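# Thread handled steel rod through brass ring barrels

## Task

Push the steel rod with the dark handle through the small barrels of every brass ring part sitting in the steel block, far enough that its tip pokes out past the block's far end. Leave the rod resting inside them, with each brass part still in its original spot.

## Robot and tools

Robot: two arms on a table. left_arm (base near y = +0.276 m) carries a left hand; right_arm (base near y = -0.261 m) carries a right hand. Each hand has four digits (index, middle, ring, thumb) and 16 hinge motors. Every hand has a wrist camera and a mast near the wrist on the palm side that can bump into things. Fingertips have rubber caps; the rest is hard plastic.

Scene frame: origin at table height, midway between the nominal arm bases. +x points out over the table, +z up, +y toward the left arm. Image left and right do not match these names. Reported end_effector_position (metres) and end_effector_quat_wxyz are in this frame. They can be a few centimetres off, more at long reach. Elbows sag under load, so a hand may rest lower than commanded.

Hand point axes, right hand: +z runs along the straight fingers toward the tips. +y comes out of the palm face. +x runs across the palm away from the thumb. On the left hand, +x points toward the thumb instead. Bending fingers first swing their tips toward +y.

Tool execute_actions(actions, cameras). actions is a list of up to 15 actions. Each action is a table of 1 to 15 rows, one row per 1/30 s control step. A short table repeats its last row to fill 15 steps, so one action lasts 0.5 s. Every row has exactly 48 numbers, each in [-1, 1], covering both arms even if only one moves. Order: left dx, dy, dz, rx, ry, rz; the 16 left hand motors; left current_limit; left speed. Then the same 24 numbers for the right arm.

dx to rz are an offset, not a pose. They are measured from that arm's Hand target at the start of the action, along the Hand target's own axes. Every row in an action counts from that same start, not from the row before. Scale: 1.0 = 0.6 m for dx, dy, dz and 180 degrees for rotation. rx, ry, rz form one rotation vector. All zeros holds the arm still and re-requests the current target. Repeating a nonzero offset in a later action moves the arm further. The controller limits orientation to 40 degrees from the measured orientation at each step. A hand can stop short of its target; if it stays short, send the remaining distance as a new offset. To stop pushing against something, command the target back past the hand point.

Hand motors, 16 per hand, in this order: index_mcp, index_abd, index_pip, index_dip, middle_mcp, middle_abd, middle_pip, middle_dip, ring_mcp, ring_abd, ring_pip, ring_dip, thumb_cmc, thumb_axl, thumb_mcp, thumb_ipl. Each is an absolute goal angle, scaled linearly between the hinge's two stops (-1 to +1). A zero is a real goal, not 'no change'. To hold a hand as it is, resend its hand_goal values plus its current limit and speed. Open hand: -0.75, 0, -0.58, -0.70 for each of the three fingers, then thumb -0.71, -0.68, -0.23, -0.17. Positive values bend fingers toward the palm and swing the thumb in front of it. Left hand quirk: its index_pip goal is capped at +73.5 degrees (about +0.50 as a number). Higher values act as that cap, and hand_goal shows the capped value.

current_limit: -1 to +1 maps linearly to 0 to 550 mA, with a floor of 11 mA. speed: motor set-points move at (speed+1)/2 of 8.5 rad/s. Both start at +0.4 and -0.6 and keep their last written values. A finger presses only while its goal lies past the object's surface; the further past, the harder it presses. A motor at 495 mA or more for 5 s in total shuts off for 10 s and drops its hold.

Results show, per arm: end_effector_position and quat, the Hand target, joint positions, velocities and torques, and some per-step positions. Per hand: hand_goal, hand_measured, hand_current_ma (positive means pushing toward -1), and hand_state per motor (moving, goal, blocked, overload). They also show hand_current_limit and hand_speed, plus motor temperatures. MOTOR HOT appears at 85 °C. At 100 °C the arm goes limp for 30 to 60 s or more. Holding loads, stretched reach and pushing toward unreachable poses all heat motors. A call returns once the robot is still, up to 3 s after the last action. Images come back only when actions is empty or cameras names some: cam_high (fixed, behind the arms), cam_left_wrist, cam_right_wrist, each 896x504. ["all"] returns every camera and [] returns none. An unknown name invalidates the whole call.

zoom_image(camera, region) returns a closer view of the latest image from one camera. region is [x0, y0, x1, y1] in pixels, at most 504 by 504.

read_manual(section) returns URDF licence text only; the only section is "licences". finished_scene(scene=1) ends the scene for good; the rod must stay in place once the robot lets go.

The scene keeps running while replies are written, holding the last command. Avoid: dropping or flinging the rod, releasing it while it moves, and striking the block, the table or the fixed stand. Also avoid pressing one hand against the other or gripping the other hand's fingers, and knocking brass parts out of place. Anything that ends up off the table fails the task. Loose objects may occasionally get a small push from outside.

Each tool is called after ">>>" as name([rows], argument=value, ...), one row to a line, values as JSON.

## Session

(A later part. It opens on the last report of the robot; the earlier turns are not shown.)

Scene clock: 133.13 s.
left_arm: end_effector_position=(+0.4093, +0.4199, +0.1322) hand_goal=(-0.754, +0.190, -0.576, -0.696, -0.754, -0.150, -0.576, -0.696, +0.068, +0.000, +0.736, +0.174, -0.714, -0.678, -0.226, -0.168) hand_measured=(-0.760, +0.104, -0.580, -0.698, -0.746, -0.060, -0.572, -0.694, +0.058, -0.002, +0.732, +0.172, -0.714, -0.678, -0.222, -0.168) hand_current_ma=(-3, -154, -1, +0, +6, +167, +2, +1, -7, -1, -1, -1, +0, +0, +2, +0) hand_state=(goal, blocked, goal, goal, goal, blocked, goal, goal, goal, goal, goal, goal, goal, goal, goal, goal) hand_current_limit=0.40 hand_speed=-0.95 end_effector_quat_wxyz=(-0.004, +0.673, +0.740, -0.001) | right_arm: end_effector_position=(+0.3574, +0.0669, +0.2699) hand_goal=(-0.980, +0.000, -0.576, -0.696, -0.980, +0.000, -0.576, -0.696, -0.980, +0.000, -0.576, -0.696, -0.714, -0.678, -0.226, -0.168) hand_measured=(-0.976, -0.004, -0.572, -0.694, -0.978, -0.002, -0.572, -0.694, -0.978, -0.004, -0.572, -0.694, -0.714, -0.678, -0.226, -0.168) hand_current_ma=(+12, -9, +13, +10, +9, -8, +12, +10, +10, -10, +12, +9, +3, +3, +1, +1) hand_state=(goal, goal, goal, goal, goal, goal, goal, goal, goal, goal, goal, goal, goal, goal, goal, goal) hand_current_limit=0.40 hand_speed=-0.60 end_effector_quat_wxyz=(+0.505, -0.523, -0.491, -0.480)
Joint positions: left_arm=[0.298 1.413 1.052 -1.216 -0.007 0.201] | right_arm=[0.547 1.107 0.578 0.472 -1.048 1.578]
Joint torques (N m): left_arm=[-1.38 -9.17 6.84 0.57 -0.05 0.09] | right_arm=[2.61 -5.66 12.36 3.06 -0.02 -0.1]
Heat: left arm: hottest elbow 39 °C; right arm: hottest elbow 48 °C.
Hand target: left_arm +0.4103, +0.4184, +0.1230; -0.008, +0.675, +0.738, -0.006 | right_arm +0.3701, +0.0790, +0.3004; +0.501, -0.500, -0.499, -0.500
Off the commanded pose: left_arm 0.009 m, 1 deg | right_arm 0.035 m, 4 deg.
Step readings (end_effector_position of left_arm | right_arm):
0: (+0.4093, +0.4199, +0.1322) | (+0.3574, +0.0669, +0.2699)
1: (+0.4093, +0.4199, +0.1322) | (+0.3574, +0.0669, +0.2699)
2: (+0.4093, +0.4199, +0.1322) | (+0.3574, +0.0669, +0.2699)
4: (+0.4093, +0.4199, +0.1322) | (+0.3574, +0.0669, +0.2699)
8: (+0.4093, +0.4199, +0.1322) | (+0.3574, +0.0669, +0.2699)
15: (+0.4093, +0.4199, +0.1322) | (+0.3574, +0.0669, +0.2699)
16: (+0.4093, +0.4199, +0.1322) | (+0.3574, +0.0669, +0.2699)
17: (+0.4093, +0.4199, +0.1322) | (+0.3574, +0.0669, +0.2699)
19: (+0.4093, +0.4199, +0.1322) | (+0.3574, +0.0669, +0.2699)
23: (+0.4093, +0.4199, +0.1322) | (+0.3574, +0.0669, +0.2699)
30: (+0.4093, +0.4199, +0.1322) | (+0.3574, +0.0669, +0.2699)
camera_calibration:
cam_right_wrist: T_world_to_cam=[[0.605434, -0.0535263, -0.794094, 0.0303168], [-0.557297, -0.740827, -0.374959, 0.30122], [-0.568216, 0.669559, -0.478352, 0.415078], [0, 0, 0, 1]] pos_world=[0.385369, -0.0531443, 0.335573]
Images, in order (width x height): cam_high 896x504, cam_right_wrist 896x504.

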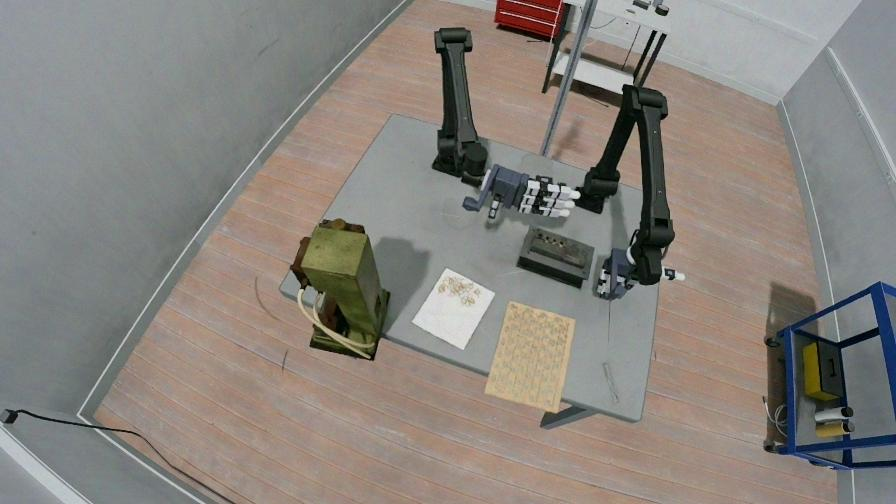

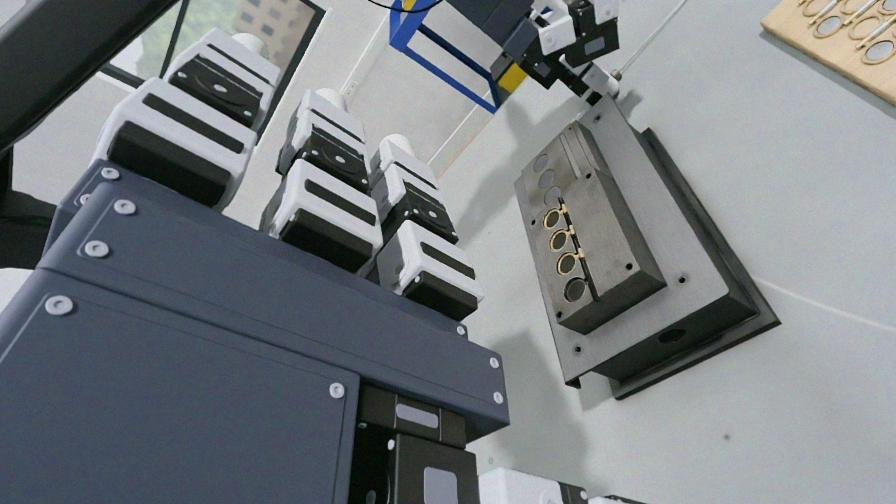

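>>> execute_actions([
  [[0,0,0,0,0,0,-0.754,0.24,-0.576,-0.696,-0.754,-0.2,-0.576,-0.696,0.068,0,0.737,0.174,-0.714,-0.678,-0.226,-0.168,0.4,-0.95,0,0,0,0,0,0,-0.98,0,-0.576,-0.696,-0.98,0,-0.576,-0.696,-0.98,0,-0.576,-0.696,-0.714,-0.678,-0.226,-0.168,0.4,-0.6]],
  [[0,0,-0.08,0,0,0,-0.754,0.24,-0.576,-0.696,-0.754,-0.2,-0.576,-0.696,0.068,0,0.737,0.174,-0.714,-0.678,-0.226,-0.168,0.4,-0.95,0,0,0,0,0,0,-0.98,0,-0.576,-0.696,-0.98,0,-0.576,-0.696,-0.98,0,-0.576,-0.696,-0.714,-0.678,-0.226,-0.168,0.4,-0.6]],
], cameras=["cam_right_wrist", "cam_high"])

>>> zoom_image(camera="cam_right_wrist", region=[540, 0, 700, 120])

>>> zoom_image(camera="cam_high", region=[580, 240, 660, 370])

Scene clock: 135.17 s.
left_arm: end_effector_position=(+0.3982, +0.4166, +0.1521) hand_goal=(-0.754, +0.240, -0.576, -0.696, -0.754, -0.200, -0.576, -0.696, +0.068, +0.000, +0.736, +0.174, -0.714, -0.678, -0.226, -0.168) hand_measured=(-0.764, +0.110, -0.582, -0.698, -0.742, -0.064, -0.570, -0.694, +0.058, -0.002, +0.732, +0.172, -0.714, -0.678, -0.222, -0.168) hand_current_ma=(-6, -293, -2, -1, +10, +317, +3, +1, -7, -1, -1, -1, +0, +0, +2, +0) hand_state=(goal, blocked, goal, goal, goal, blocked, goal, goal, goal, goal, goal, goal, goal, goal, goal, goal) hand_current_limit=0.40 hand_speed=-0.95 end_effector_quat_wxyz=(-0.017, +0.673, +0.739, -0.022) | right_arm: end_effector_position=(+0.3574, +0.0669, +0.2699) hand_goal=(-0.980, +0.000, -0.576, -0.696, -0.980, +0.000, -0.576, -0.696, -0.980, +0.000, -0.576, -0.696, -0.714, -0.678, -0.226, -0.168) hand_measured=(-0.976, -0.004, -0.572, -0.694, -0.978, -0.002, -0.572, -0.694, -0.978, -0.004, -0.572, -0.694, -0.714, -0.678, -0.226, -0.168) hand_current_ma=(+12, -9, +13, +10, +9, -8, +12, +10, +10, -10, +12, +9, +3, +3, +1, +1) hand_state=(goal, goal, goal, goal, goal, goal, goal, goal, goal, goal, goal, goal, goal, goal, goal, goal) hand_current_limit=0.40 hand_speed=-0.60 end_effector_quat_wxyz=(+0.505, -0.523, -0.491, -0.480)
Joint positions: left_arm=[0.298 1.393 1.098 -1.33 -0.007 0.201] | right_arm=[0.547 1.107 0.578 0.472 -1.048 1.578]
Joint torques (N m): left_arm=[-1.49 -10.99 10.4 -0.09 -0.09 0.05] | right_arm=[3.02 -5.48 12.56 2.88 0.01 -0.1]
Heat: left arm: hottest elbow 40 °C; right arm: hottest elbow 49 °C.
Hand target: left_arm +0.4112, +0.4184, +0.1710; -0.008, +0.675, +0.738, -0.006 | right_arm +0.3701, +0.0790, +0.3004; +0.501, -0.500, -0.499, -0.500
Off the commanded pose: left_arm 0.023 m, 2 deg | right_arm 0.035 m, 4 deg.
Step readings (end_effector_position of left_arm | right_arm):
0: (+0.4093, +0.4199, +0.1322) | (+0.3574, +0.0669, +0.2699)
1: (+0.4093, +0.4199, +0.1322) | (+0.3574, +0.0669, +0.2699)
2: (+0.4093, +0.4199, +0.1322) | (+0.3574, +0.0669, +0.2699)
4: (+0.4093, +0.4199, +0.1322) | (+0.3574, +0.0669, +0.2699)
8: (+0.4093, +0.4199, +0.1322) | (+0.3574, +0.0669, +0.2699)
15: (+0.4093, +0.4199, +0.1322) | (+0.3574, +0.0669, +0.2699)
16: (+0.4092, +0.4199, +0.1322) | (+0.3574, +0.0669, +0.2699)
17: (+0.4076, +0.4194, +0.1316) | (+0.3574, +0.0669, +0.2699)
19: (+0.4015, +0.4176, +0.1309) | (+0.3574, +0.0669, +0.2699)
23: (+0.3947, +0.4155, +0.1365) | (+0.3574, +0.0669, +0.2699)
30: (+0.3990, +0.4168, +0.1522) | (+0.3574, +0.0669, +0.2699)
camera_calibration:
cam_right_wrist: T_world_to_cam=[[0.605434, -0.0535263, -0.794094, 0.0303168], [-0.557297, -0.740827, -0.374959, 0.30122], [-0.568216, 0.669559, -0.478352, 0.415078], [0, 0, 0, 1]] pos_world=[0.385369, -0.0531443, 0.335573]
Images, in order (width x height): cam_high 896x504, cam_right_wrist 896x504.

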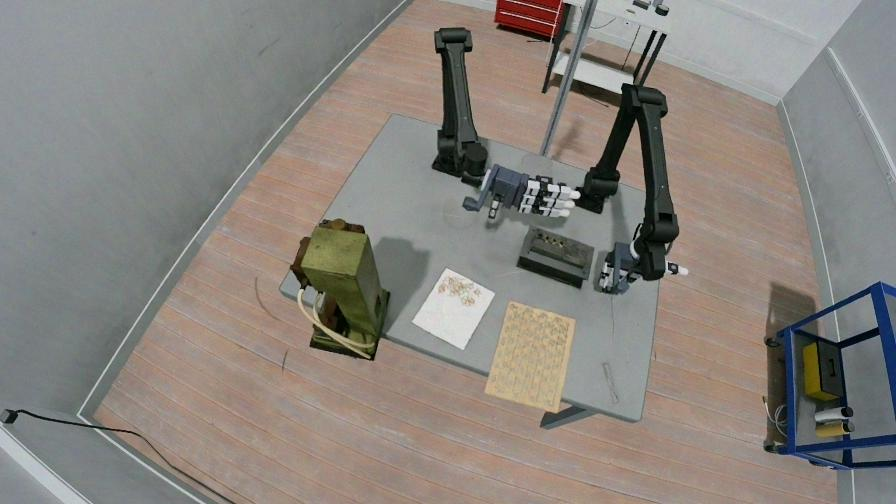

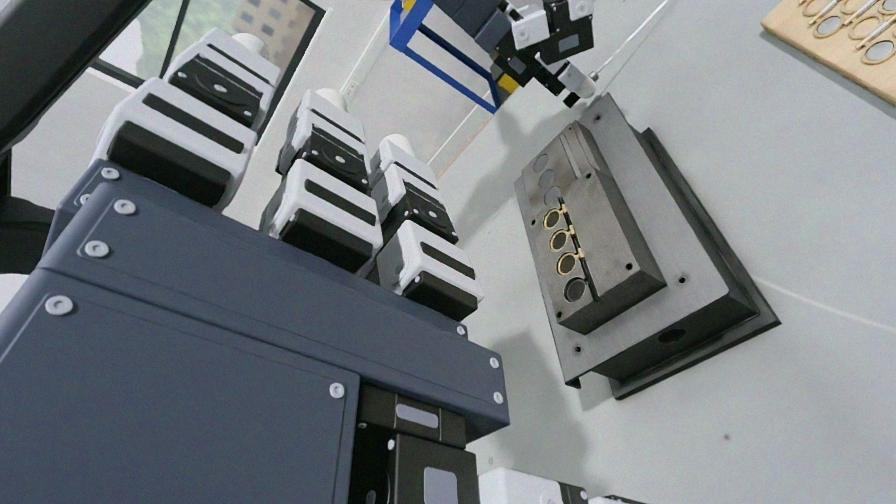

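Scaled by 3.150 from the camera's 896x504 image, which has a finer 1280x720 frame.

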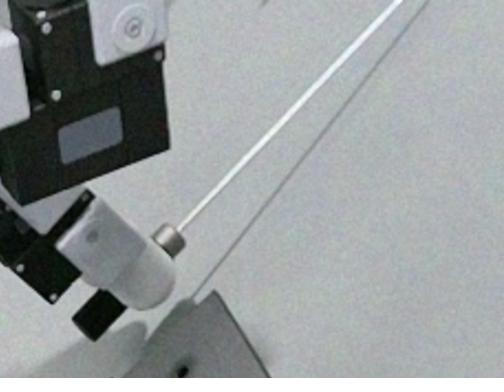

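Scaled by 3.877 from the camera's 896x504 image, which has a finer 1280x720 frame.

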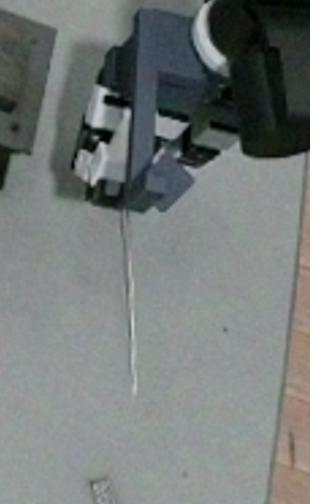

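>>> execute_actions([
  [[0,0,-0.1,0,0,0,-0.754,0.24,-0.576,-0.696,-0.754,-0.2,-0.576,-0.696,0.068,0,0.737,0.174,-0.714,-0.678,-0.226,-0.168,0.4,-0.95,0,0,0,0,0,0,-0.98,0,-0.576,-0.696,-0.98,0,-0.576,-0.696,-0.98,0,-0.576,-0.696,-0.714,-0.678,-0.226,-0.168,0.4,-0.6]],
  [[0,0,-0.05,0,0,0,-0.754,0.24,-0.576,-0.696,-0.754,-0.2,-0.576,-0.696,0.068,0,0.737,0.174,-0.714,-0.678,-0.226,-0.168,0.4,-0.95,0,0,0,0,0,0,-0.98,0,-0.576,-0.696,-0.98,0,-0.576,-0.696,-0.98,0,-0.576,-0.696,-0.714,-0.678,-0.226,-0.168,0.4,-0.6]],
], cameras=["cam_right_wrist", "cam_high"])

>>> zoom_image(camera="cam_right_wrist", region=[500, 0, 700, 120])

>>> zoom_image(camera="cam_high", region=[580, 220, 680, 370])

Scene clock: 137.23 s.
left_arm: end_effector_position=(+0.4018, +0.4177, +0.2451) hand_goal=(-0.754, +0.240, -0.576, -0.696, -0.754, -0.200, -0.576, -0.696, +0.068, +0.000, +0.736, +0.174, -0.714, -0.678, -0.226, -0.168) hand_measured=(-0.764, +0.114, -0.582, -0.698, -0.742, -0.066, -0.568, -0.694, +0.058, -0.002, +0.732, +0.172, -0.714, -0.678, -0.222, -0.168) hand_current_ma=(-7, -280, -2, -1, +10, +309, +4, +1, -7, -1, -1, -1, +0, +0, +2, +0) hand_state=(goal, blocked, goal, goal, goal, blocked, goal, goal, goal, goal, goal, goal, goal, goal, goal, goal) hand_current_limit=0.40 hand_speed=-0.95 end_effector_quat_wxyz=(-0.015, +0.673, +0.739, -0.018) | right_arm: end_effector_position=(+0.3574, +0.0669, +0.2699) hand_goal=(-0.980, +0.000, -0.576, -0.696, -0.980, +0.000, -0.576, -0.696, -0.980, +0.000, -0.576, -0.696, -0.714, -0.678, -0.226, -0.168) hand_measured=(-0.976, -0.004, -0.572, -0.694, -0.978, -0.002, -0.572, -0.694, -0.978, -0.004, -0.572, -0.694, -0.714, -0.678, -0.226, -0.168) hand_current_ma=(+12, -9, +13, +10, +9, -8, +12, +10, +10, -10, +12, +9, +3, +3, +1, +1) hand_state=(goal, goal, goal, goal, goal, goal, goal, goal, goal, goal, goal, goal, goal, goal, goal, goal) hand_current_limit=0.40 hand_speed=-0.60 end_effector_quat_wxyz=(+0.505, -0.523, -0.491, -0.480)
Joint positions: left_arm=[0.298 1.356 1.307 -1.568 -0.007 0.201] | right_arm=[0.547 1.107 0.578 0.472 -1.048 1.578]
Joint torques (N m): left_arm=[-1.67 -9.52 10.95 0.06 -0.1 0.06] | right_arm=[2.67 -5.36 12.71 2.88 -0.04 -0.07]
Heat: left arm: hottest elbow 40 °C; right arm: hottest elbow 49 °C.
Hand target: left_arm +0.4131, +0.4183, +0.2610; -0.008, +0.675, +0.738, -0.006 | right_arm +0.3701, +0.0790, +0.3004; +0.501, -0.500, -0.499, -0.500
Off the commanded pose: left_arm 0.019 m, 2 deg | right_arm 0.035 m, 4 deg.
Step readings (end_effector_position of left_arm | right_arm):
0: (+0.3982, +0.4166, +0.1521) | (+0.3574, +0.0669, +0.2699)
1: (+0.3981, +0.4165, +0.1524) | (+0.3574, +0.0669, +0.2699)
2: (+0.3969, +0.4162, +0.1540) | (+0.3574, +0.0669, +0.2699)
4: (+0.3938, +0.4152, +0.1624) | (+0.3574, +0.0669, +0.2699)
8: (+0.3990, +0.4168, +0.1946) | (+0.3574, +0.0669, +0.2699)
15: (+0.4030, +0.4180, +0.2192) | (+0.3574, +0.0669, +0.2699)
16: (+0.4022, +0.4178, +0.2189) | (+0.3574, +0.0669, +0.2699)
17: (+0.4010, +0.4174, +0.2195) | (+0.3574, +0.0669, +0.2699)
19: (+0.3981, +0.4165, +0.2233) | (+0.3574, +0.0669, +0.2699)
23: (+0.4009, +0.4174, +0.2380) | (+0.3574, +0.0669, +0.2699)
30: (+0.4023, +0.4178, +0.2453) | (+0.3574, +0.0669, +0.2699)
camera_calibration:
cam_right_wrist: T_world_to_cam=[[0.605434, -0.0535263, -0.794094, 0.0303168], [-0.557297, -0.740827, -0.374959, 0.30122], [-0.568216, 0.669559, -0.478352, 0.415078], [0, 0, 0, 1]] pos_world=[0.385369, -0.0531443, 0.335573]
Images, in order (width x height): cam_high 896x504, cam_right_wrist 896x504.

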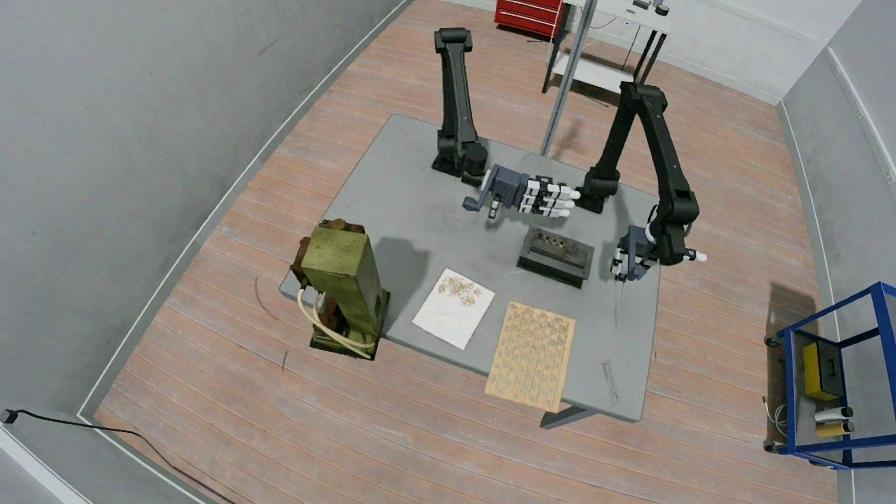

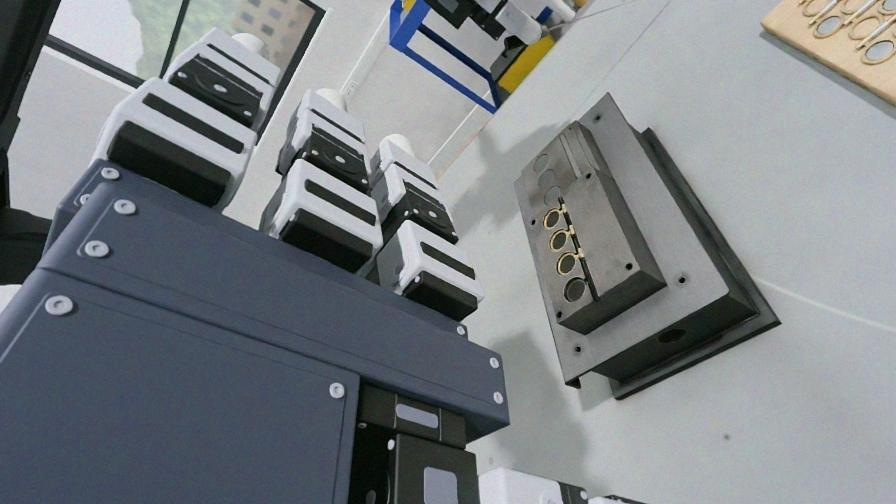

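Scaled by 2.520 from the camera's 896x504 image, which has a finer 1280x720 frame.

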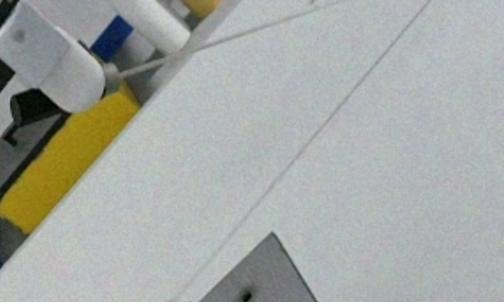

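Scaled by 3.360 from the camera's 896x504 image, which has a finer 1280x720 frame.

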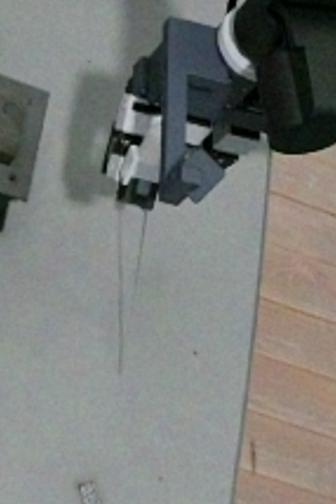

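>>> execute_actions([
  [[0,0,0.08,0,0,0,-0.754,0.24,-0.576,-0.696,-0.754,-0.2,-0.576,-0.696,0.068,0,0.737,0.174,-0.714,-0.678,-0.226,-0.168,0.4,-0.95,0,0,0,0,0,0,-0.98,0,-0.576,-0.696,-0.98,0,-0.576,-0.696,-0.98,0,-0.576,-0.696,-0.714,-0.678,-0.226,-0.168,0.4,-0.6]],
  [[0,0,0.06,0,0,0,-0.754,0.24,-0.576,-0.696,-0.754,-0.2,-0.576,-0.696,0.068,0,0.737,0.174,-0.714,-0.678,-0.226,-0.168,0.4,-0.95,0,0,0,0,0,0,-0.98,0,-0.576,-0.696,-0.98,0,-0.576,-0.696,-0.98,0,-0.576,-0.696,-0.714,-0.678,-0.226,-0.168,0.4,-0.6]],
  [[0,0,0.05,0,0,0,-0.754,0.24,-0.576,-0.696,-0.754,-0.2,-0.576,-0.696,0.068,0,0.737,0.174,-0.714,-0.678,-0.226,-0.168,0.4,-0.95,0,0,0,0,0,0,-0.98,0,-0.576,-0.696,-0.98,0,-0.576,-0.696,-0.98,0,-0.576,-0.696,-0.714,-0.678,-0.226,-0.168,0.4,-0.6]],
], cameras=["cam_right_wrist", "cam_high"])

>>> zoom_image(camera="cam_right_wrist", region=[500, 0, 700, 120])

>>> zoom_image(camera="cam_high", region=[580, 220, 680, 370])

Scene clock: 141.27 s.
left_arm: end_effector_position=(+0.4082, +0.4196, +0.1525) hand_goal=(-0.754, +0.240, -0.576, -0.696, -0.754, -0.200, -0.576, -0.696, +0.068, +0.000, +0.736, +0.174, -0.714, -0.678, -0.226, -0.168) hand_measured=(-0.764, +0.114, -0.582, -0.698, -0.742, -0.068, -0.568, -0.694, +0.058, -0.002, +0.732, +0.172, -0.714, -0.678, -0.222, -0.168) hand_current_ma=(-7, -279, -2, -1, +10, +299, +4, +1, -7, -1, -1, -1, +0, +0, +2, +0) hand_state=(goal, blocked, goal, goal, goal, blocked, goal, goal, goal, goal, goal, goal, goal, goal, goal, goal) hand_current_limit=0.40 hand_speed=-0.95 end_effector_quat_wxyz=(-0.006, +0.673, +0.740, -0.004) | right_arm: end_effector_position=(+0.3574, +0.0669, +0.2699) hand_goal=(-0.980, +0.000, -0.576, -0.696, -0.980, +0.000, -0.576, -0.696, -0.980, +0.000, -0.576, -0.696, -0.714, -0.678, -0.226, -0.168) hand_measured=(-0.976, -0.004, -0.572, -0.694, -0.978, -0.002, -0.572, -0.694, -0.978, -0.004, -0.572, -0.694, -0.714, -0.678, -0.226, -0.168) hand_current_ma=(+12, -9, +13, +10, +9, -8, +12, +10, +10, -10, +12, +9, +3, +3, +1, +1) hand_state=(goal, goal, goal, goal, goal, goal, goal, goal, goal, goal, goal, goal, goal, goal, goal, goal) hand_current_limit=0.40 hand_speed=-0.60 end_effector_quat_wxyz=(+0.505, -0.523, -0.491, -0.480)
Joint positions: left_arm=[0.298 1.397 1.093 -1.282 -0.007 0.201] | right_arm=[0.547 1.107 0.578 0.472 -1.048 1.578]
Joint torques (N m): left_arm=[-1.26 -9.7 7.3 0.73 -0.07 0.05] | right_arm=[3.25 -5.42 12.4 3.04 -0.02 -0.1]
Heat: left arm: hottest elbow 40 °C; right arm: hottest elbow 49 °C.
Hand target: left_arm +0.4108, +0.4184, +0.1471; -0.008, +0.675, +0.738, -0.006 | right_arm +0.3701, +0.0790, +0.3004; +0.501, -0.500, -0.499, -0.500
Off the commanded pose: left_arm 0.006 m, 0 deg | right_arm 0.035 m, 4 deg.
Step readings (end_effector_position of left_arm | right_arm):
0: (+0.4018, +0.4177, +0.2451) | (+0.3574, +0.0669, +0.2699)
1: (+0.4018, +0.4177, +0.2451) | (+0.3574, +0.0669, +0.2699)
2: (+0.4029, +0.4180, +0.2452) | (+0.3574, +0.0669, +0.2699)
4: (+0.4081, +0.4196, +0.2429) | (+0.3574, +0.0669, +0.2699)
8: (+0.4080, +0.4196, +0.2269) | (+0.3574, +0.0669, +0.2699)
15: (+0.4080, +0.4196, +0.2185) | (+0.3574, +0.0669, +0.2699)
16: (+0.4084, +0.4197, +0.2184) | (+0.3574, +0.0669, +0.2699)
17: (+0.4094, +0.4200, +0.2171) | (+0.3574, +0.0669, +0.2699)
19: (+0.4109, +0.4204, +0.2099) | (+0.3574, +0.0669, +0.2699)
23: (+0.4059, +0.4189, +0.1891) | (+0.3574, +0.0669, +0.2699)
30: (+0.4078, +0.4195, +0.1814) | (+0.3574, +0.0669, +0.2699)
31: (+0.4080, +0.4196, +0.1812) | (+0.3574, +0.0669, +0.2699)
32: (+0.4089, +0.4198, +0.1803) | (+0.3574, +0.0669, +0.2699)
34: (+0.4104, +0.4203, +0.1757) | (+0.3574, +0.0669, +0.2699)
38: (+0.4070, +0.4193, +0.1600) | (+0.3574, +0.0669, +0.2699)
45: (+0.4078, +0.4195, +0.1524) | (+0.3574, +0.0669, +0.2699)
camera_calibration:
cam_right_wrist: T_world_to_cam=[[0.605434, -0.0535263, -0.794094, 0.0303168], [-0.557297, -0.740827, -0.374959, 0.30122], [-0.568216, 0.669559, -0.478352, 0.415078], [0, 0, 0, 1]] pos_world=[0.385369, -0.0531443, 0.335573]
Images, in order (width x height): cam_high 896x504, cam_right_wrist 896x504.

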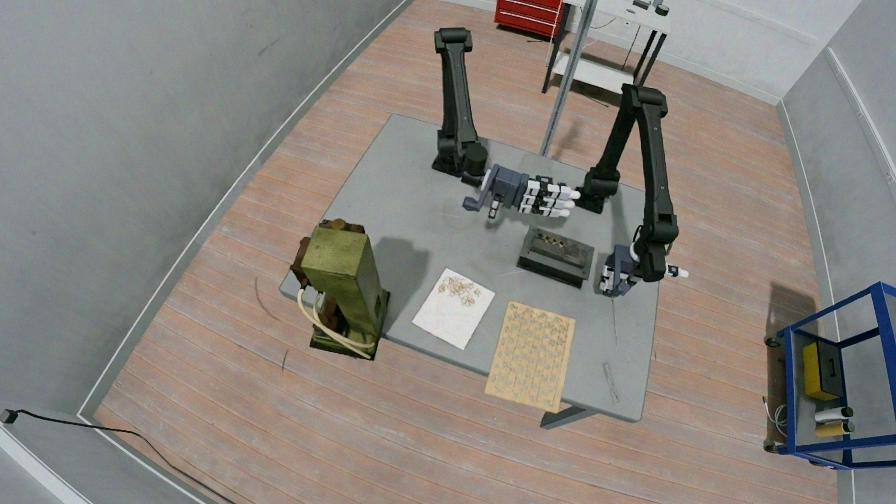

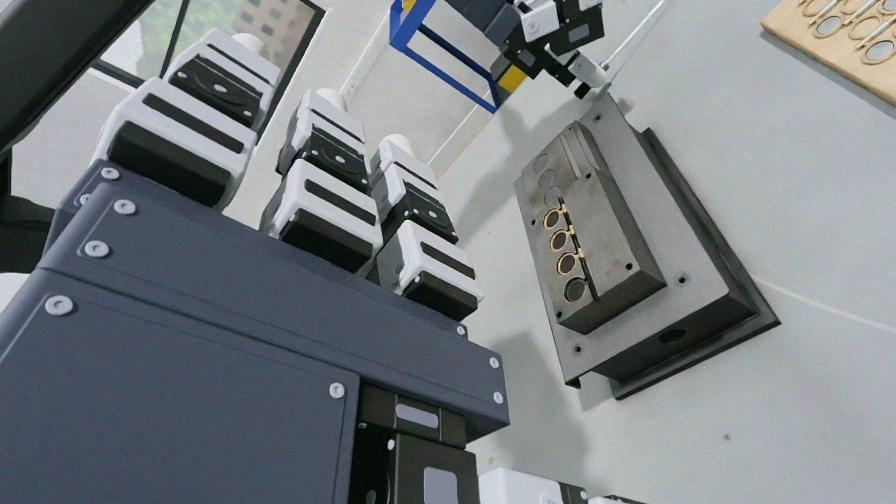

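Scaled by 2.520 from the camera's 896x504 image, which has a finer 1280x720 frame.

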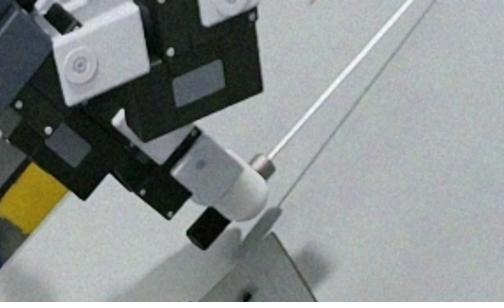

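Scaled by 3.360 from the camera's 896x504 image, which has a finer 1280x720 frame.

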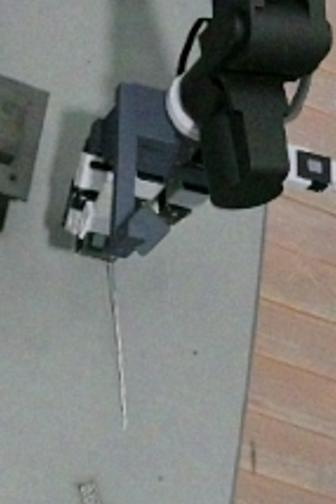

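>>> execute_actions([
  [[0,0,0.0335,0,0,0,-0.754,0.24,-0.576,-0.696,-0.754,-0.2,-0.576,-0.696,0.068,0,0.737,0.174,-0.714,-0.678,-0.226,-0.168,0.4,-0.95,0,0,0,0,0,0,-0.98,0,-0.576,-0.696,-0.98,0,-0.576,-0.696,-0.98,0,-0.576,-0.696,-0.714,-0.678,-0.226,-0.168,0.4,-0.6]],
  [[0,0,0,0,0,0,-0.754,0.24,-0.576,-0.696,-0.754,-0.2,-0.576,-0.696,0.068,0,0.737,0.174,-0.714,-0.678,-0.226,-0.168,0.4,-0.95,0,0,0,0,0,0,-0.98,0,-0.576,-0.696,-0.98,0,-0.576,-0.696,-0.98,0,-0.576,-0.696,-0.714,-0.678,-0.226,-0.168,0.4,-0.6]],
], cameras=["cam_right_wrist"])

>>> zoom_image(camera="cam_right_wrist", region=[540, 0, 700, 120])

Scene clock: 143.20 s.
left_arm: end_effector_position=(+0.4086, +0.4197, +0.1337) hand_goal=(-0.754, +0.240, -0.576, -0.696, -0.754, -0.200, -0.576, -0.696, +0.068, +0.000, +0.736, +0.174, -0.714, -0.678, -0.226, -0.168) hand_measured=(-0.764, +0.116, -0.582, -0.698, -0.742, -0.070, -0.568, -0.694, +0.058, -0.002, +0.732, +0.172, -0.714, -0.678, -0.222, -0.168) hand_current_ma=(-7, -277, -2, -1, +10, +296, +4, +1, -7, -1, -1, -1, +0, +0, +2, +0) hand_state=(goal, blocked, goal, goal, goal, blocked, goal, goal, goal, goal, goal, goal, goal, goal, goal, goal) hand_current_limit=0.40 hand_speed=-0.95 end_effector_quat_wxyz=(-0.006, +0.673, +0.740, -0.003) | right_arm: end_effector_position=(+0.3574, +0.0669, +0.2699) hand_goal=(-0.980, +0.000, -0.576, -0.696, -0.980, +0.000, -0.576, -0.696, -0.980, +0.000, -0.576, -0.696, -0.714, -0.678, -0.226, -0.168) hand_measured=(-0.976, -0.004, -0.572, -0.694, -0.978, -0.002, -0.572, -0.694, -0.978, -0.004, -0.572, -0.694, -0.714, -0.678, -0.226, -0.168) hand_current_ma=(+12, -9, +13, +10, +9, -8, +12, +10, +10, -10, +12, +9, +3, +3, +1, +1) hand_state=(goal, goal, goal, goal, goal, goal, goal, goal, goal, goal, goal, goal, goal, goal, goal, goal) hand_current_limit=0.40 hand_speed=-0.60 end_effector_quat_wxyz=(+0.505, -0.523, -0.491, -0.480)
Joint positions: left_arm=[0.298 1.413 1.057 -1.226 -0.007 0.201] | right_arm=[0.547 1.107 0.578 0.472 -1.048 1.578]
Joint torques (N m): left_arm=[-1.26 -9.23 7.13 0.64 -0.06 0.05] | right_arm=[2.73 -4.95 12.62 2.97 -0.05 -0.07]
Heat: left arm: hottest elbow 40 °C; right arm: hottest elbow 50 °C.
Hand target: left_arm +0.4104, +0.4185, +0.1270; -0.008, +0.675, +0.738, -0.006 | right_arm +0.3701, +0.0790, +0.3004; +0.501, -0.500, -0.499, -0.500
Off the commanded pose: left_arm 0.007 m, 0 deg | right_arm 0.035 m, 4 deg.
Step readings (end_effector_position of left_arm | right_arm):
0: (+0.4082, +0.4196, +0.1525) | (+0.3574, +0.0669, +0.2699)
1: (+0.4084, +0.4197, +0.1526) | (+0.3574, +0.0669, +0.2699)
2: (+0.4088, +0.4198, +0.1520) | (+0.3574, +0.0669, +0.2699)
4: (+0.4101, +0.4202, +0.1493) | (+0.3574, +0.0669, +0.2699)
8: (+0.4082, +0.4196, +0.1394) | (+0.3574, +0.0669, +0.2699)
15: (+0.4083, +0.4196, +0.1336) | (+0.3574, +0.0669, +0.2699)
16: (+0.4084, +0.4197, +0.1336) | (+0.3574, +0.0669, +0.2699)
17: (+0.4085, +0.4197, +0.1336) | (+0.3574, +0.0669, +0.2699)
19: (+0.4086, +0.4197, +0.1337) | (+0.3574, +0.0669, +0.2699)
23: (+0.4086, +0.4197, +0.1337) | (+0.3574, +0.0669, +0.2699)
30: (+0.4086, +0.4197, +0.1337) | (+0.3574, +0.0669, +0.2699)
camera_calibration:
cam_right_wrist: T_world_to_cam=[[0.605434, -0.0535263, -0.794094, 0.0303168], [-0.557297, -0.740827, -0.374959, 0.30122], [-0.568216, 0.669559, -0.478352, 0.415078], [0, 0, 0, 1]] pos_world=[0.385369, -0.0531443, 0.335573]
Images, in order (width x height): cam_right_wrist 896x504.

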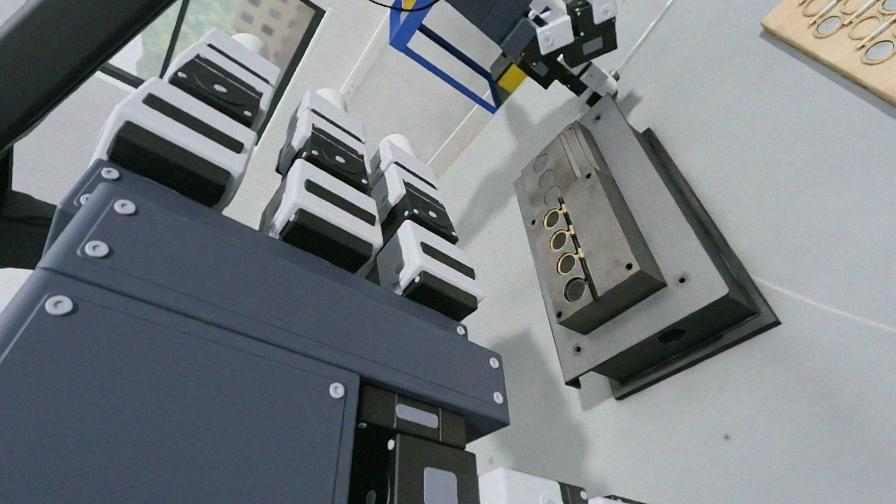

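Scaled by 3.150 from the camera's 896x504 image, which has a finer 1280x720 frame.

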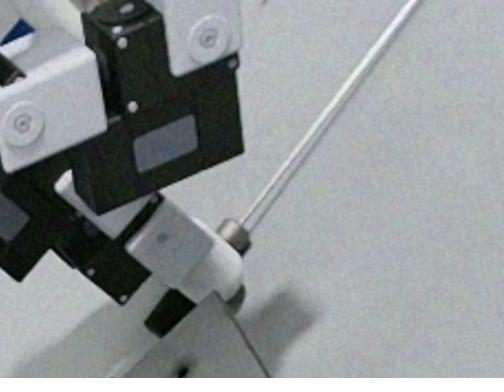

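>>> execute_actions([
  [[0,0,0,0,0,0,-0.754,0.04,-0.576,-0.696,-0.754,0,-0.576,-0.696,0.068,0,0.737,0.174,-0.714,-0.678,-0.226,-0.168,0.4,-0.9,0,0,0,0,0,0,-0.98,0,-0.576,-0.696,-0.98,0,-0.576,-0.696,-0.98,0,-0.576,-0.696,-0.714,-0.678,-0.226,-0.168,0.4,-0.6]],
  [[0,0.018,0.005,0,0,0,-0.742,0.04,-0.576,-0.696,-0.766,0,-0.576,-0.696,0.068,0,0.737,0.174,-0.714,-0.678,-0.226,-0.168,0.4,-0.9,0,0,0,0,0,0,-0.98,0,-0.576,-0.696,-0.98,0,-0.576,-0.696,-0.98,0,-0.576,-0.696,-0.714,-0.678,-0.226,-0.168,0.4,-0.6]],
], cameras=["cam_right_wrist", "cam_high"])

>>> zoom_image(camera="cam_right_wrist", region=[560, 20, 680, 120])

>>> zoom_image(camera="cam_high", region=[580, 240, 660, 370])

Scene clock: 145.57 s.
left_arm: end_effector_position=(+0.4109, +0.4201, +0.1290) hand_goal=(-0.742, +0.040, -0.576, -0.696, -0.766, +0.000, -0.576, -0.696, +0.068, +0.000, +0.736, +0.174, -0.714, -0.678, -0.226, -0.168) hand_measured=(-0.742, +0.042, -0.578, -0.698, -0.766, -0.002, -0.576, -0.694, +0.058, -0.002, +0.732, +0.172, -0.714, -0.678, -0.222, -0.168) hand_current_ma=(+0, +1, -1, -1, +0, +0, +0, +0, -7, -1, -1, -1, +0, +0, +2, +0) hand_state=(goal, goal, goal, goal, goal, goal, goal, goal, goal, goal, goal, goal, goal, goal, goal, goal) hand_current_limit=0.40 hand_speed=-0.90 end_effector_quat_wxyz=(-0.007, +0.673, +0.739, -0.005) | right_arm: end_effector_position=(+0.3574, +0.0669, +0.2699) hand_goal=(-0.980, +0.000, -0.576, -0.696, -0.980, +0.000, -0.576, -0.696, -0.980, +0.000, -0.576, -0.696, -0.714, -0.678, -0.226, -0.168) hand_measured=(-0.976, -0.004, -0.572, -0.694, -0.978, -0.002, -0.572, -0.694, -0.978, -0.004, -0.572, -0.694, -0.714, -0.678, -0.226, -0.168) hand_current_ma=(+12, -9, +13, +10, +9, -8, +12, +10, +10, -10, +12, +9, +3, +3, +1, +1) hand_state=(goal, goal, goal, goal, goal, goal, goal, goal, goal, goal, goal, goal, goal, goal, goal, goal) hand_current_limit=0.40 hand_speed=-0.60 end_effector_quat_wxyz=(+0.505, -0.523, -0.491, -0.480)
Joint positions: left_arm=[0.297 1.425 1.058 -1.219 -0.007 0.201] | right_arm=[0.547 1.107 0.578 0.472 -1.048 1.578]
Joint torques (N m): left_arm=[-1.9 -7.94 8.43 0.68 -0.07 0.05] | right_arm=[2.67 -6.12 12.49 2.99 0.03 -0.1]
Heat: left arm: hottest elbow 40 °C; right arm: hottest elbow 50 °C.
Hand target: left_arm +0.4211, +0.4193, +0.1238; -0.008, +0.675, +0.738, -0.006 | right_arm +0.3701, +0.0790, +0.3004; +0.501, -0.500, -0.499, -0.500
Off the commanded pose: left_arm 0.012 m, 0 deg | right_arm 0.035 m, 4 deg.
Step readings (end_effector_position of left_arm | right_arm):
0: (+0.4086, +0.4197, +0.1337) | (+0.3574, +0.0669, +0.2699)
1: (+0.4086, +0.4197, +0.1337) | (+0.3574, +0.0669, +0.2699)
2: (+0.4086, +0.4197, +0.1337) | (+0.3574, +0.0669, +0.2699)
4: (+0.4086, +0.4197, +0.1337) | (+0.3574, +0.0669, +0.2699)
8: (+0.4086, +0.4197, +0.1337) | (+0.3574, +0.0669, +0.2699)
15: (+0.4086, +0.4197, +0.1337) | (+0.3574, +0.0669, +0.2699)
16: (+0.4086, +0.4197, +0.1337) | (+0.3574, +0.0669, +0.2699)
17: (+0.4087, +0.4198, +0.1334) | (+0.3574, +0.0669, +0.2699)
19: (+0.4094, +0.4198, +0.1315) | (+0.3574, +0.0669, +0.2699)
23: (+0.4108, +0.4202, +0.1290) | (+0.3574, +0.0669, +0.2699)
30: (+0.4109, +0.4201, +0.1290) | (+0.3574, +0.0669, +0.2699)
camera_calibration:
cam_right_wrist: T_world_to_cam=[[0.605434, -0.0535263, -0.794094, 0.0303168], [-0.557297, -0.740827, -0.374959, 0.30122], [-0.568216, 0.669559, -0.478352, 0.415078], [0, 0, 0, 1]] pos_world=[0.385369, -0.0531443, 0.335573]
Images, in order (width x height): cam_high 896x504, cam_right_wrist 896x504.

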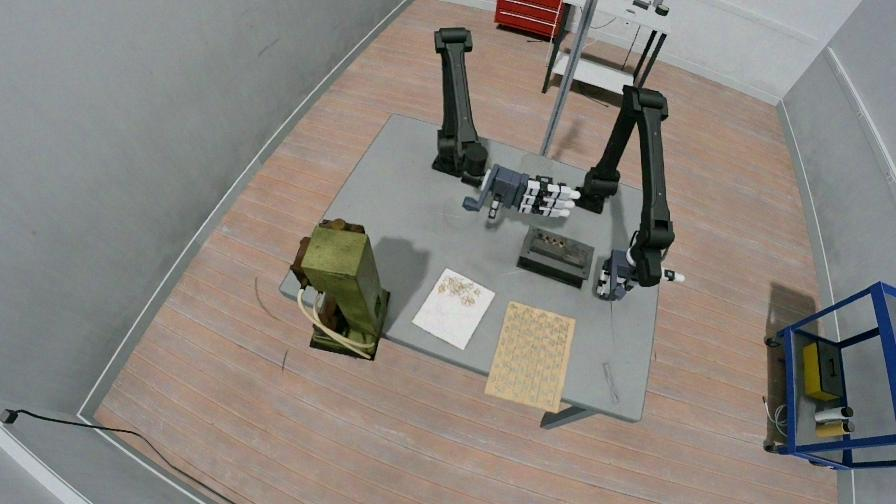

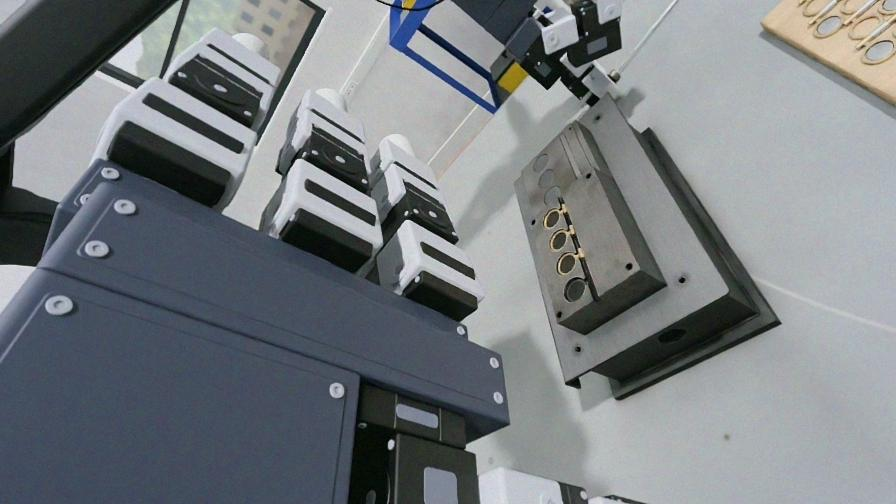

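Scaled by 4.200 from the camera's 896x504 image, which has a finer 1280x720 frame.

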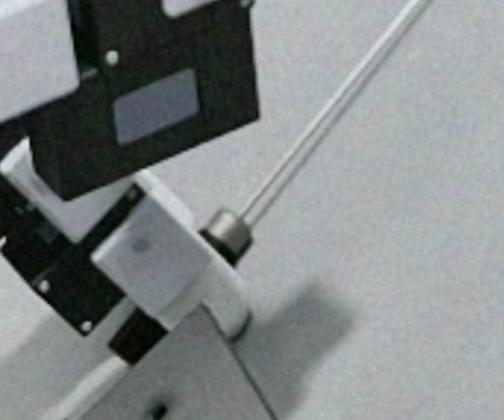

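Scaled by 3.877 from the camera's 896x504 image, which has a finer 1280x720 frame.

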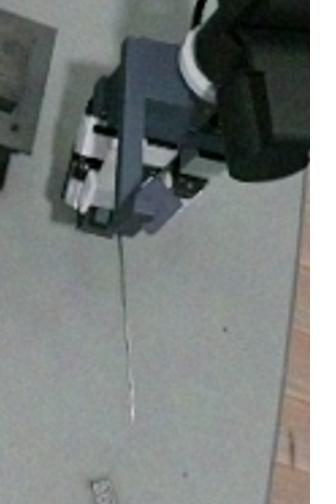

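>>> execute_actions([
  [[0,0.015,-0.006,0,0,0,-0.742,0.04,-0.576,-0.696,-0.766,0,-0.576,-0.696,0.068,0,0.737,0.174,-0.714,-0.678,-0.226,-0.168,0.4,-0.9,0,0,0,0,0,0,-0.98,0,-0.576,-0.696,-0.98,0,-0.576,-0.696,-0.98,0,-0.576,-0.696,-0.714,-0.678,-0.226,-0.168,0.4,-0.6]],
], cameras=["cam_right_wrist", "cam_high"])

>>> zoom_image(camera="cam_right_wrist", region=[560, 20, 680, 120])

Scene clock: 146.97 s.
left_arm: end_effector_position=(+0.4174, +0.4201, +0.1287) hand_goal=(-0.742, +0.040, -0.576, -0.696, -0.766, +0.000, -0.576, -0.696, +0.068, +0.000, +0.736, +0.174, -0.714, -0.678, -0.226, -0.168) hand_measured=(-0.746, +0.042, -0.578, -0.698, -0.786, -0.002, -0.592, -0.704, +0.058, -0.002, +0.732, +0.172, -0.714, -0.678, -0.222, -0.168) hand_current_ma=(-1, +1, -1, -1, -20, +0, -12, -4, -7, -1, -1, -1, +0, +0, +2, +0) hand_state=(goal, goal, goal, goal, goal, goal, goal, goal, goal, goal, goal, goal, goal, goal, goal, goal) hand_current_limit=0.40 hand_speed=-0.90 end_effector_quat_wxyz=(-0.007, +0.675, +0.738, -0.006) | right_arm: end_effector_position=(+0.3574, +0.0669, +0.2699) hand_goal=(-0.980, +0.000, -0.576, -0.696, -0.980, +0.000, -0.576, -0.696, -0.980, +0.000, -0.576, -0.696, -0.714, -0.678, -0.226, -0.168) hand_measured=(-0.976, -0.004, -0.572, -0.694, -0.978, -0.002, -0.572, -0.694, -0.978, -0.004, -0.572, -0.694, -0.714, -0.678, -0.226, -0.168) hand_current_ma=(+12, -9, +13, +10, +9, -8, +12, +10, +10, -10, +12, +9, +3, +3, +1, +1) hand_state=(goal, goal, goal, goal, goal, goal, goal, goal, goal, goal, goal, goal, goal, goal, goal, goal) hand_current_limit=0.40 hand_speed=-0.60 end_effector_quat_wxyz=(+0.505, -0.523, -0.491, -0.480)
Joint positions: left_arm=[0.293 1.443 1.075 -1.221 -0.007 0.201] | right_arm=[0.547 1.107 0.578 0.472 -1.048 1.578]
Joint torques (N m): left_arm=[-1.49 -8.18 9.51 0.42 -0.07 -0.02] | right_arm=[2.43 -5.54 12.45 3.03 -0.03 -0.13]
Heat: left arm: hottest elbow 40 °C; right arm: hottest elbow 50 °C.
Hand target: left_arm +0.4301, +0.4202, +0.1271; -0.008, +0.675, +0.738, -0.006 | right_arm +0.3701, +0.0790, +0.3004; +0.501, -0.500, -0.499, -0.500
Off the commanded pose: left_arm 0.013 m, 0 deg | right_arm 0.035 m, 4 deg.
Step readings (end_effector_position of left_arm | right_arm):
0: (+0.4109, +0.4201, +0.1290) | (+0.3574, +0.0669, +0.2699)
1: (+0.4109, +0.4201, +0.1289) | (+0.3574, +0.0669, +0.2699)
2: (+0.4111, +0.4201, +0.1290) | (+0.3574, +0.0669, +0.2699)
4: (+0.4127, +0.4202, +0.1290) | (+0.3574, +0.0669, +0.2699)
8: (+0.4168, +0.4203, +0.1288) | (+0.3574, +0.0669, +0.2699)
15: (+0.4175, +0.4201, +0.1289) | (+0.3574, +0.0669, +0.2699)
camera_calibration:
cam_right_wrist: T_world_to_cam=[[0.605434, -0.0535263, -0.794094, 0.0303168], [-0.557297, -0.740827, -0.374959, 0.30122], [-0.568216, 0.669559, -0.478352, 0.415078], [0, 0, 0, 1]] pos_world=[0.385369, -0.0531443, 0.335573]
Images, in order (width x height): cam_high 896x504, cam_right_wrist 896x504.

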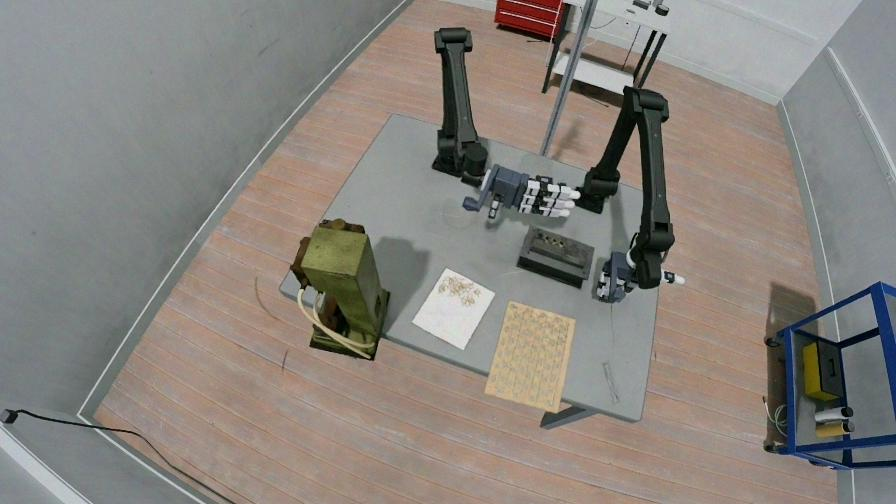

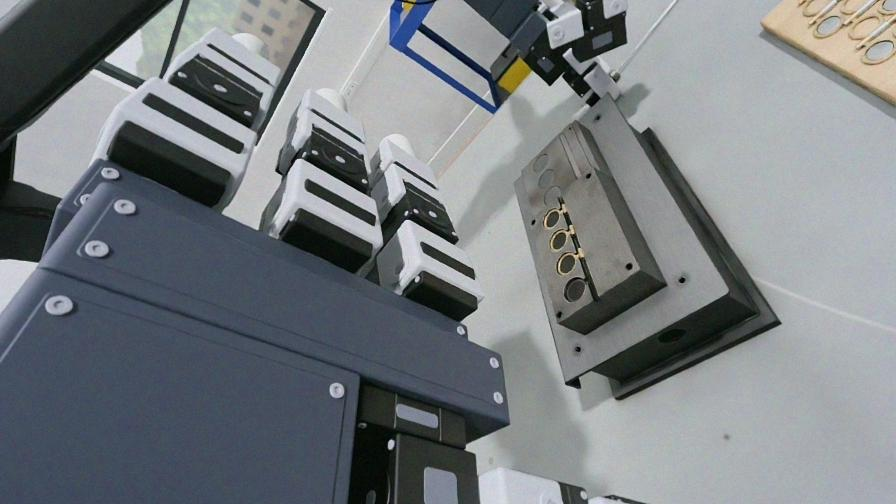

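Scaled by 4.200 from the camera's 896x504 image, which has a finer 1280x720 frame.

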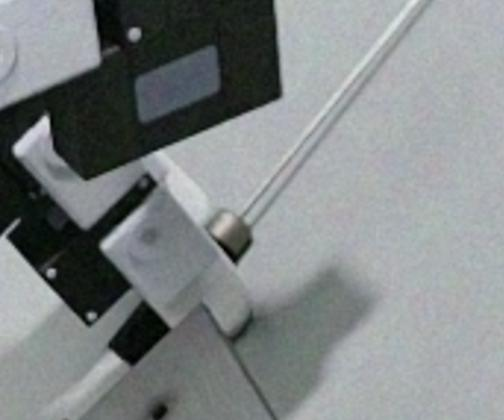

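>>> execute_actions([
  [[0,-0.006,-0.06,0,0,0,-0.742,0.04,-0.576,-0.696,-0.766,0,-0.576,-0.696,0.068,0,0.737,0.174,-0.714,-0.678,-0.226,-0.168,0.4,-0.9,0,0,0,0,0,0,-0.98,0,-0.576,-0.696,-0.98,0,-0.576,-0.696,-0.98,0,-0.576,-0.696,-0.714,-0.678,-0.226,-0.168,0.4,-0.6]],
  [[0,0,0.06,0,0,0,-0.742,0.04,-0.576,-0.696,-0.766,0,-0.576,-0.696,0.068,0,0.737,0.174,-0.714,-0.678,-0.226,-0.168,0.4,-0.9,0,0,0,0,0,0,-0.98,0,-0.576,-0.696,-0.98,0,-0.576,-0.696,-0.98,0,-0.576,-0.696,-0.714,-0.678,-0.226,-0.168,0.4,-0.6]],
], cameras=["cam_right_wrist", "cam_high"])

>>> zoom_image(camera="cam_right_wrist", region=[560, 20, 680, 120])

Scene clock: 148.93 s.
left_arm: end_effector_position=(+0.4249, +0.4221, +0.1358) hand_goal=(-0.742, +0.040, -0.576, -0.696, -0.766, +0.000, -0.576, -0.696, +0.068, +0.000, +0.736, +0.174, -0.714, -0.678, -0.226, -0.168) hand_measured=(-0.742, +0.042, -0.578, -0.698, -0.766, -0.002, -0.578, -0.698, +0.058, -0.002, +0.732, +0.172, -0.714, -0.678, -0.222, -0.168) hand_current_ma=(+0, +1, +0, -1, +0, +0, -1, -1, -7, -1, -1, -1, +0, +0, +2, +0) hand_state=(goal, goal, goal, goal, goal, goal, goal, goal, goal, goal, goal, goal, goal, goal, goal, goal) hand_current_limit=0.40 hand_speed=-0.90 end_effector_quat_wxyz=(-0.005, +0.675, +0.738, -0.002) | right_arm: end_effector_position=(+0.3574, +0.0669, +0.2699) hand_goal=(-0.980, +0.000, -0.576, -0.696, -0.980, +0.000, -0.576, -0.696, -0.980, +0.000, -0.576, -0.696, -0.714, -0.678, -0.226, -0.168) hand_measured=(-0.976, -0.004, -0.572, -0.694, -0.978, -0.002, -0.572, -0.694, -0.978, -0.004, -0.572, -0.694, -0.714, -0.678, -0.226, -0.168) hand_current_ma=(+12, -9, +13, +10, +9, -8, +12, +10, +10, -10, +12, +9, +3, +3, +1, +1) hand_state=(goal, goal, goal, goal, goal, goal, goal, goal, goal, goal, goal, goal, goal, goal, goal, goal) hand_current_limit=0.40 hand_speed=-0.60 end_effector_quat_wxyz=(+0.505, -0.523, -0.491, -0.480)
Joint positions: left_arm=[0.293 1.45 1.101 -1.23 -0.006 0.201] | right_arm=[0.547 1.107 0.578 0.472 -1.048 1.578]
Joint torques (N m): left_arm=[-1.49 -9.76 6.99 0.53 -0.07 0] | right_arm=[3.14 -5.19 12.56 3.04 -0.01 -0.05]
Heat: left arm: hottest elbow 40 °C; right arm: hottest elbow 50 °C.
Hand target: left_arm +0.4266, +0.4198, +0.1272; -0.008, +0.675, +0.738, -0.006 | right_arm +0.3701, +0.0790, +0.3004; +0.501, -0.500, -0.499, -0.500
Off the commanded pose: left_arm 0.009 m, 1 deg | right_arm 0.035 m, 4 deg.
Step readings (end_effector_position of left_arm | right_arm):
0: (+0.4174, +0.4201, +0.1287) | (+0.3574, +0.0669, +0.2699)
1: (+0.4174, +0.4201, +0.1289) | (+0.3574, +0.0669, +0.2699)
2: (+0.4166, +0.4199, +0.1295) | (+0.3574, +0.0669, +0.2699)
4: (+0.4138, +0.4188, +0.1313) | (+0.3574, +0.0669, +0.2699)
8: (+0.4131, +0.4186, +0.1381) | (+0.3574, +0.0669, +0.2699)
15: (+0.4138, +0.4188, +0.1426) | (+0.3574, +0.0669, +0.2699)
16: (+0.4137, +0.4188, +0.1426) | (+0.3574, +0.0669, +0.2699)
17: (+0.4145, +0.4190, +0.1428) | (+0.3574, +0.0669, +0.2699)
19: (+0.4194, +0.4205, +0.1441) | (+0.3574, +0.0669, +0.2699)
23: (+0.4258, +0.4224, +0.1434) | (+0.3574, +0.0669, +0.2699)
30: (+0.4243, +0.4219, +0.1360) | (+0.3574, +0.0669, +0.2699)
camera_calibration:
cam_right_wrist: T_world_to_cam=[[0.605434, -0.0535263, -0.794094, 0.0303168], [-0.557297, -0.740827, -0.374959, 0.30122], [-0.568216, 0.669559, -0.478352, 0.415078], [0, 0, 0, 1]] pos_world=[0.385369, -0.0531443, 0.335573]
Images, in order (width x height): cam_high 896x504, cam_right_wrist 896x504.

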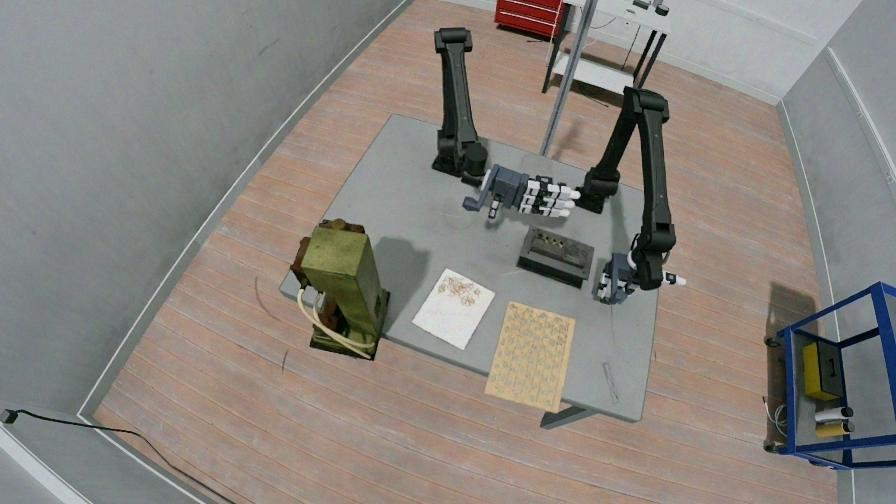

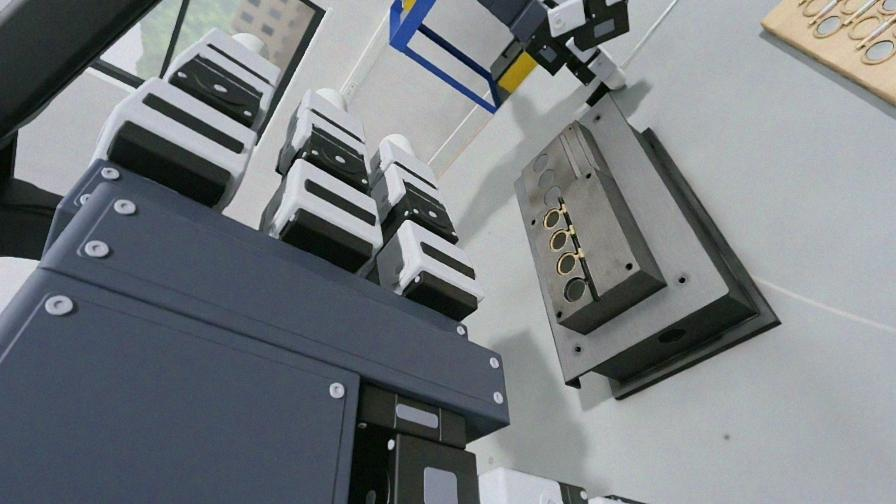

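Scaled by 4.200 from the camera's 896x504 image, which has a finer 1280x720 frame.

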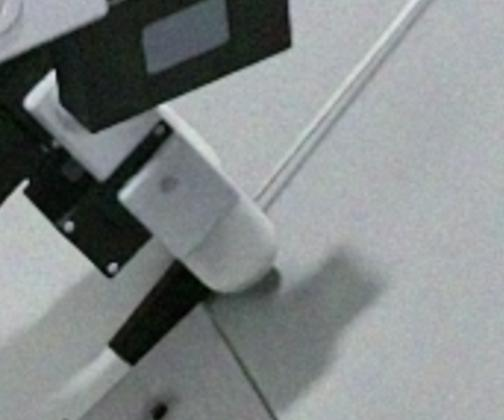

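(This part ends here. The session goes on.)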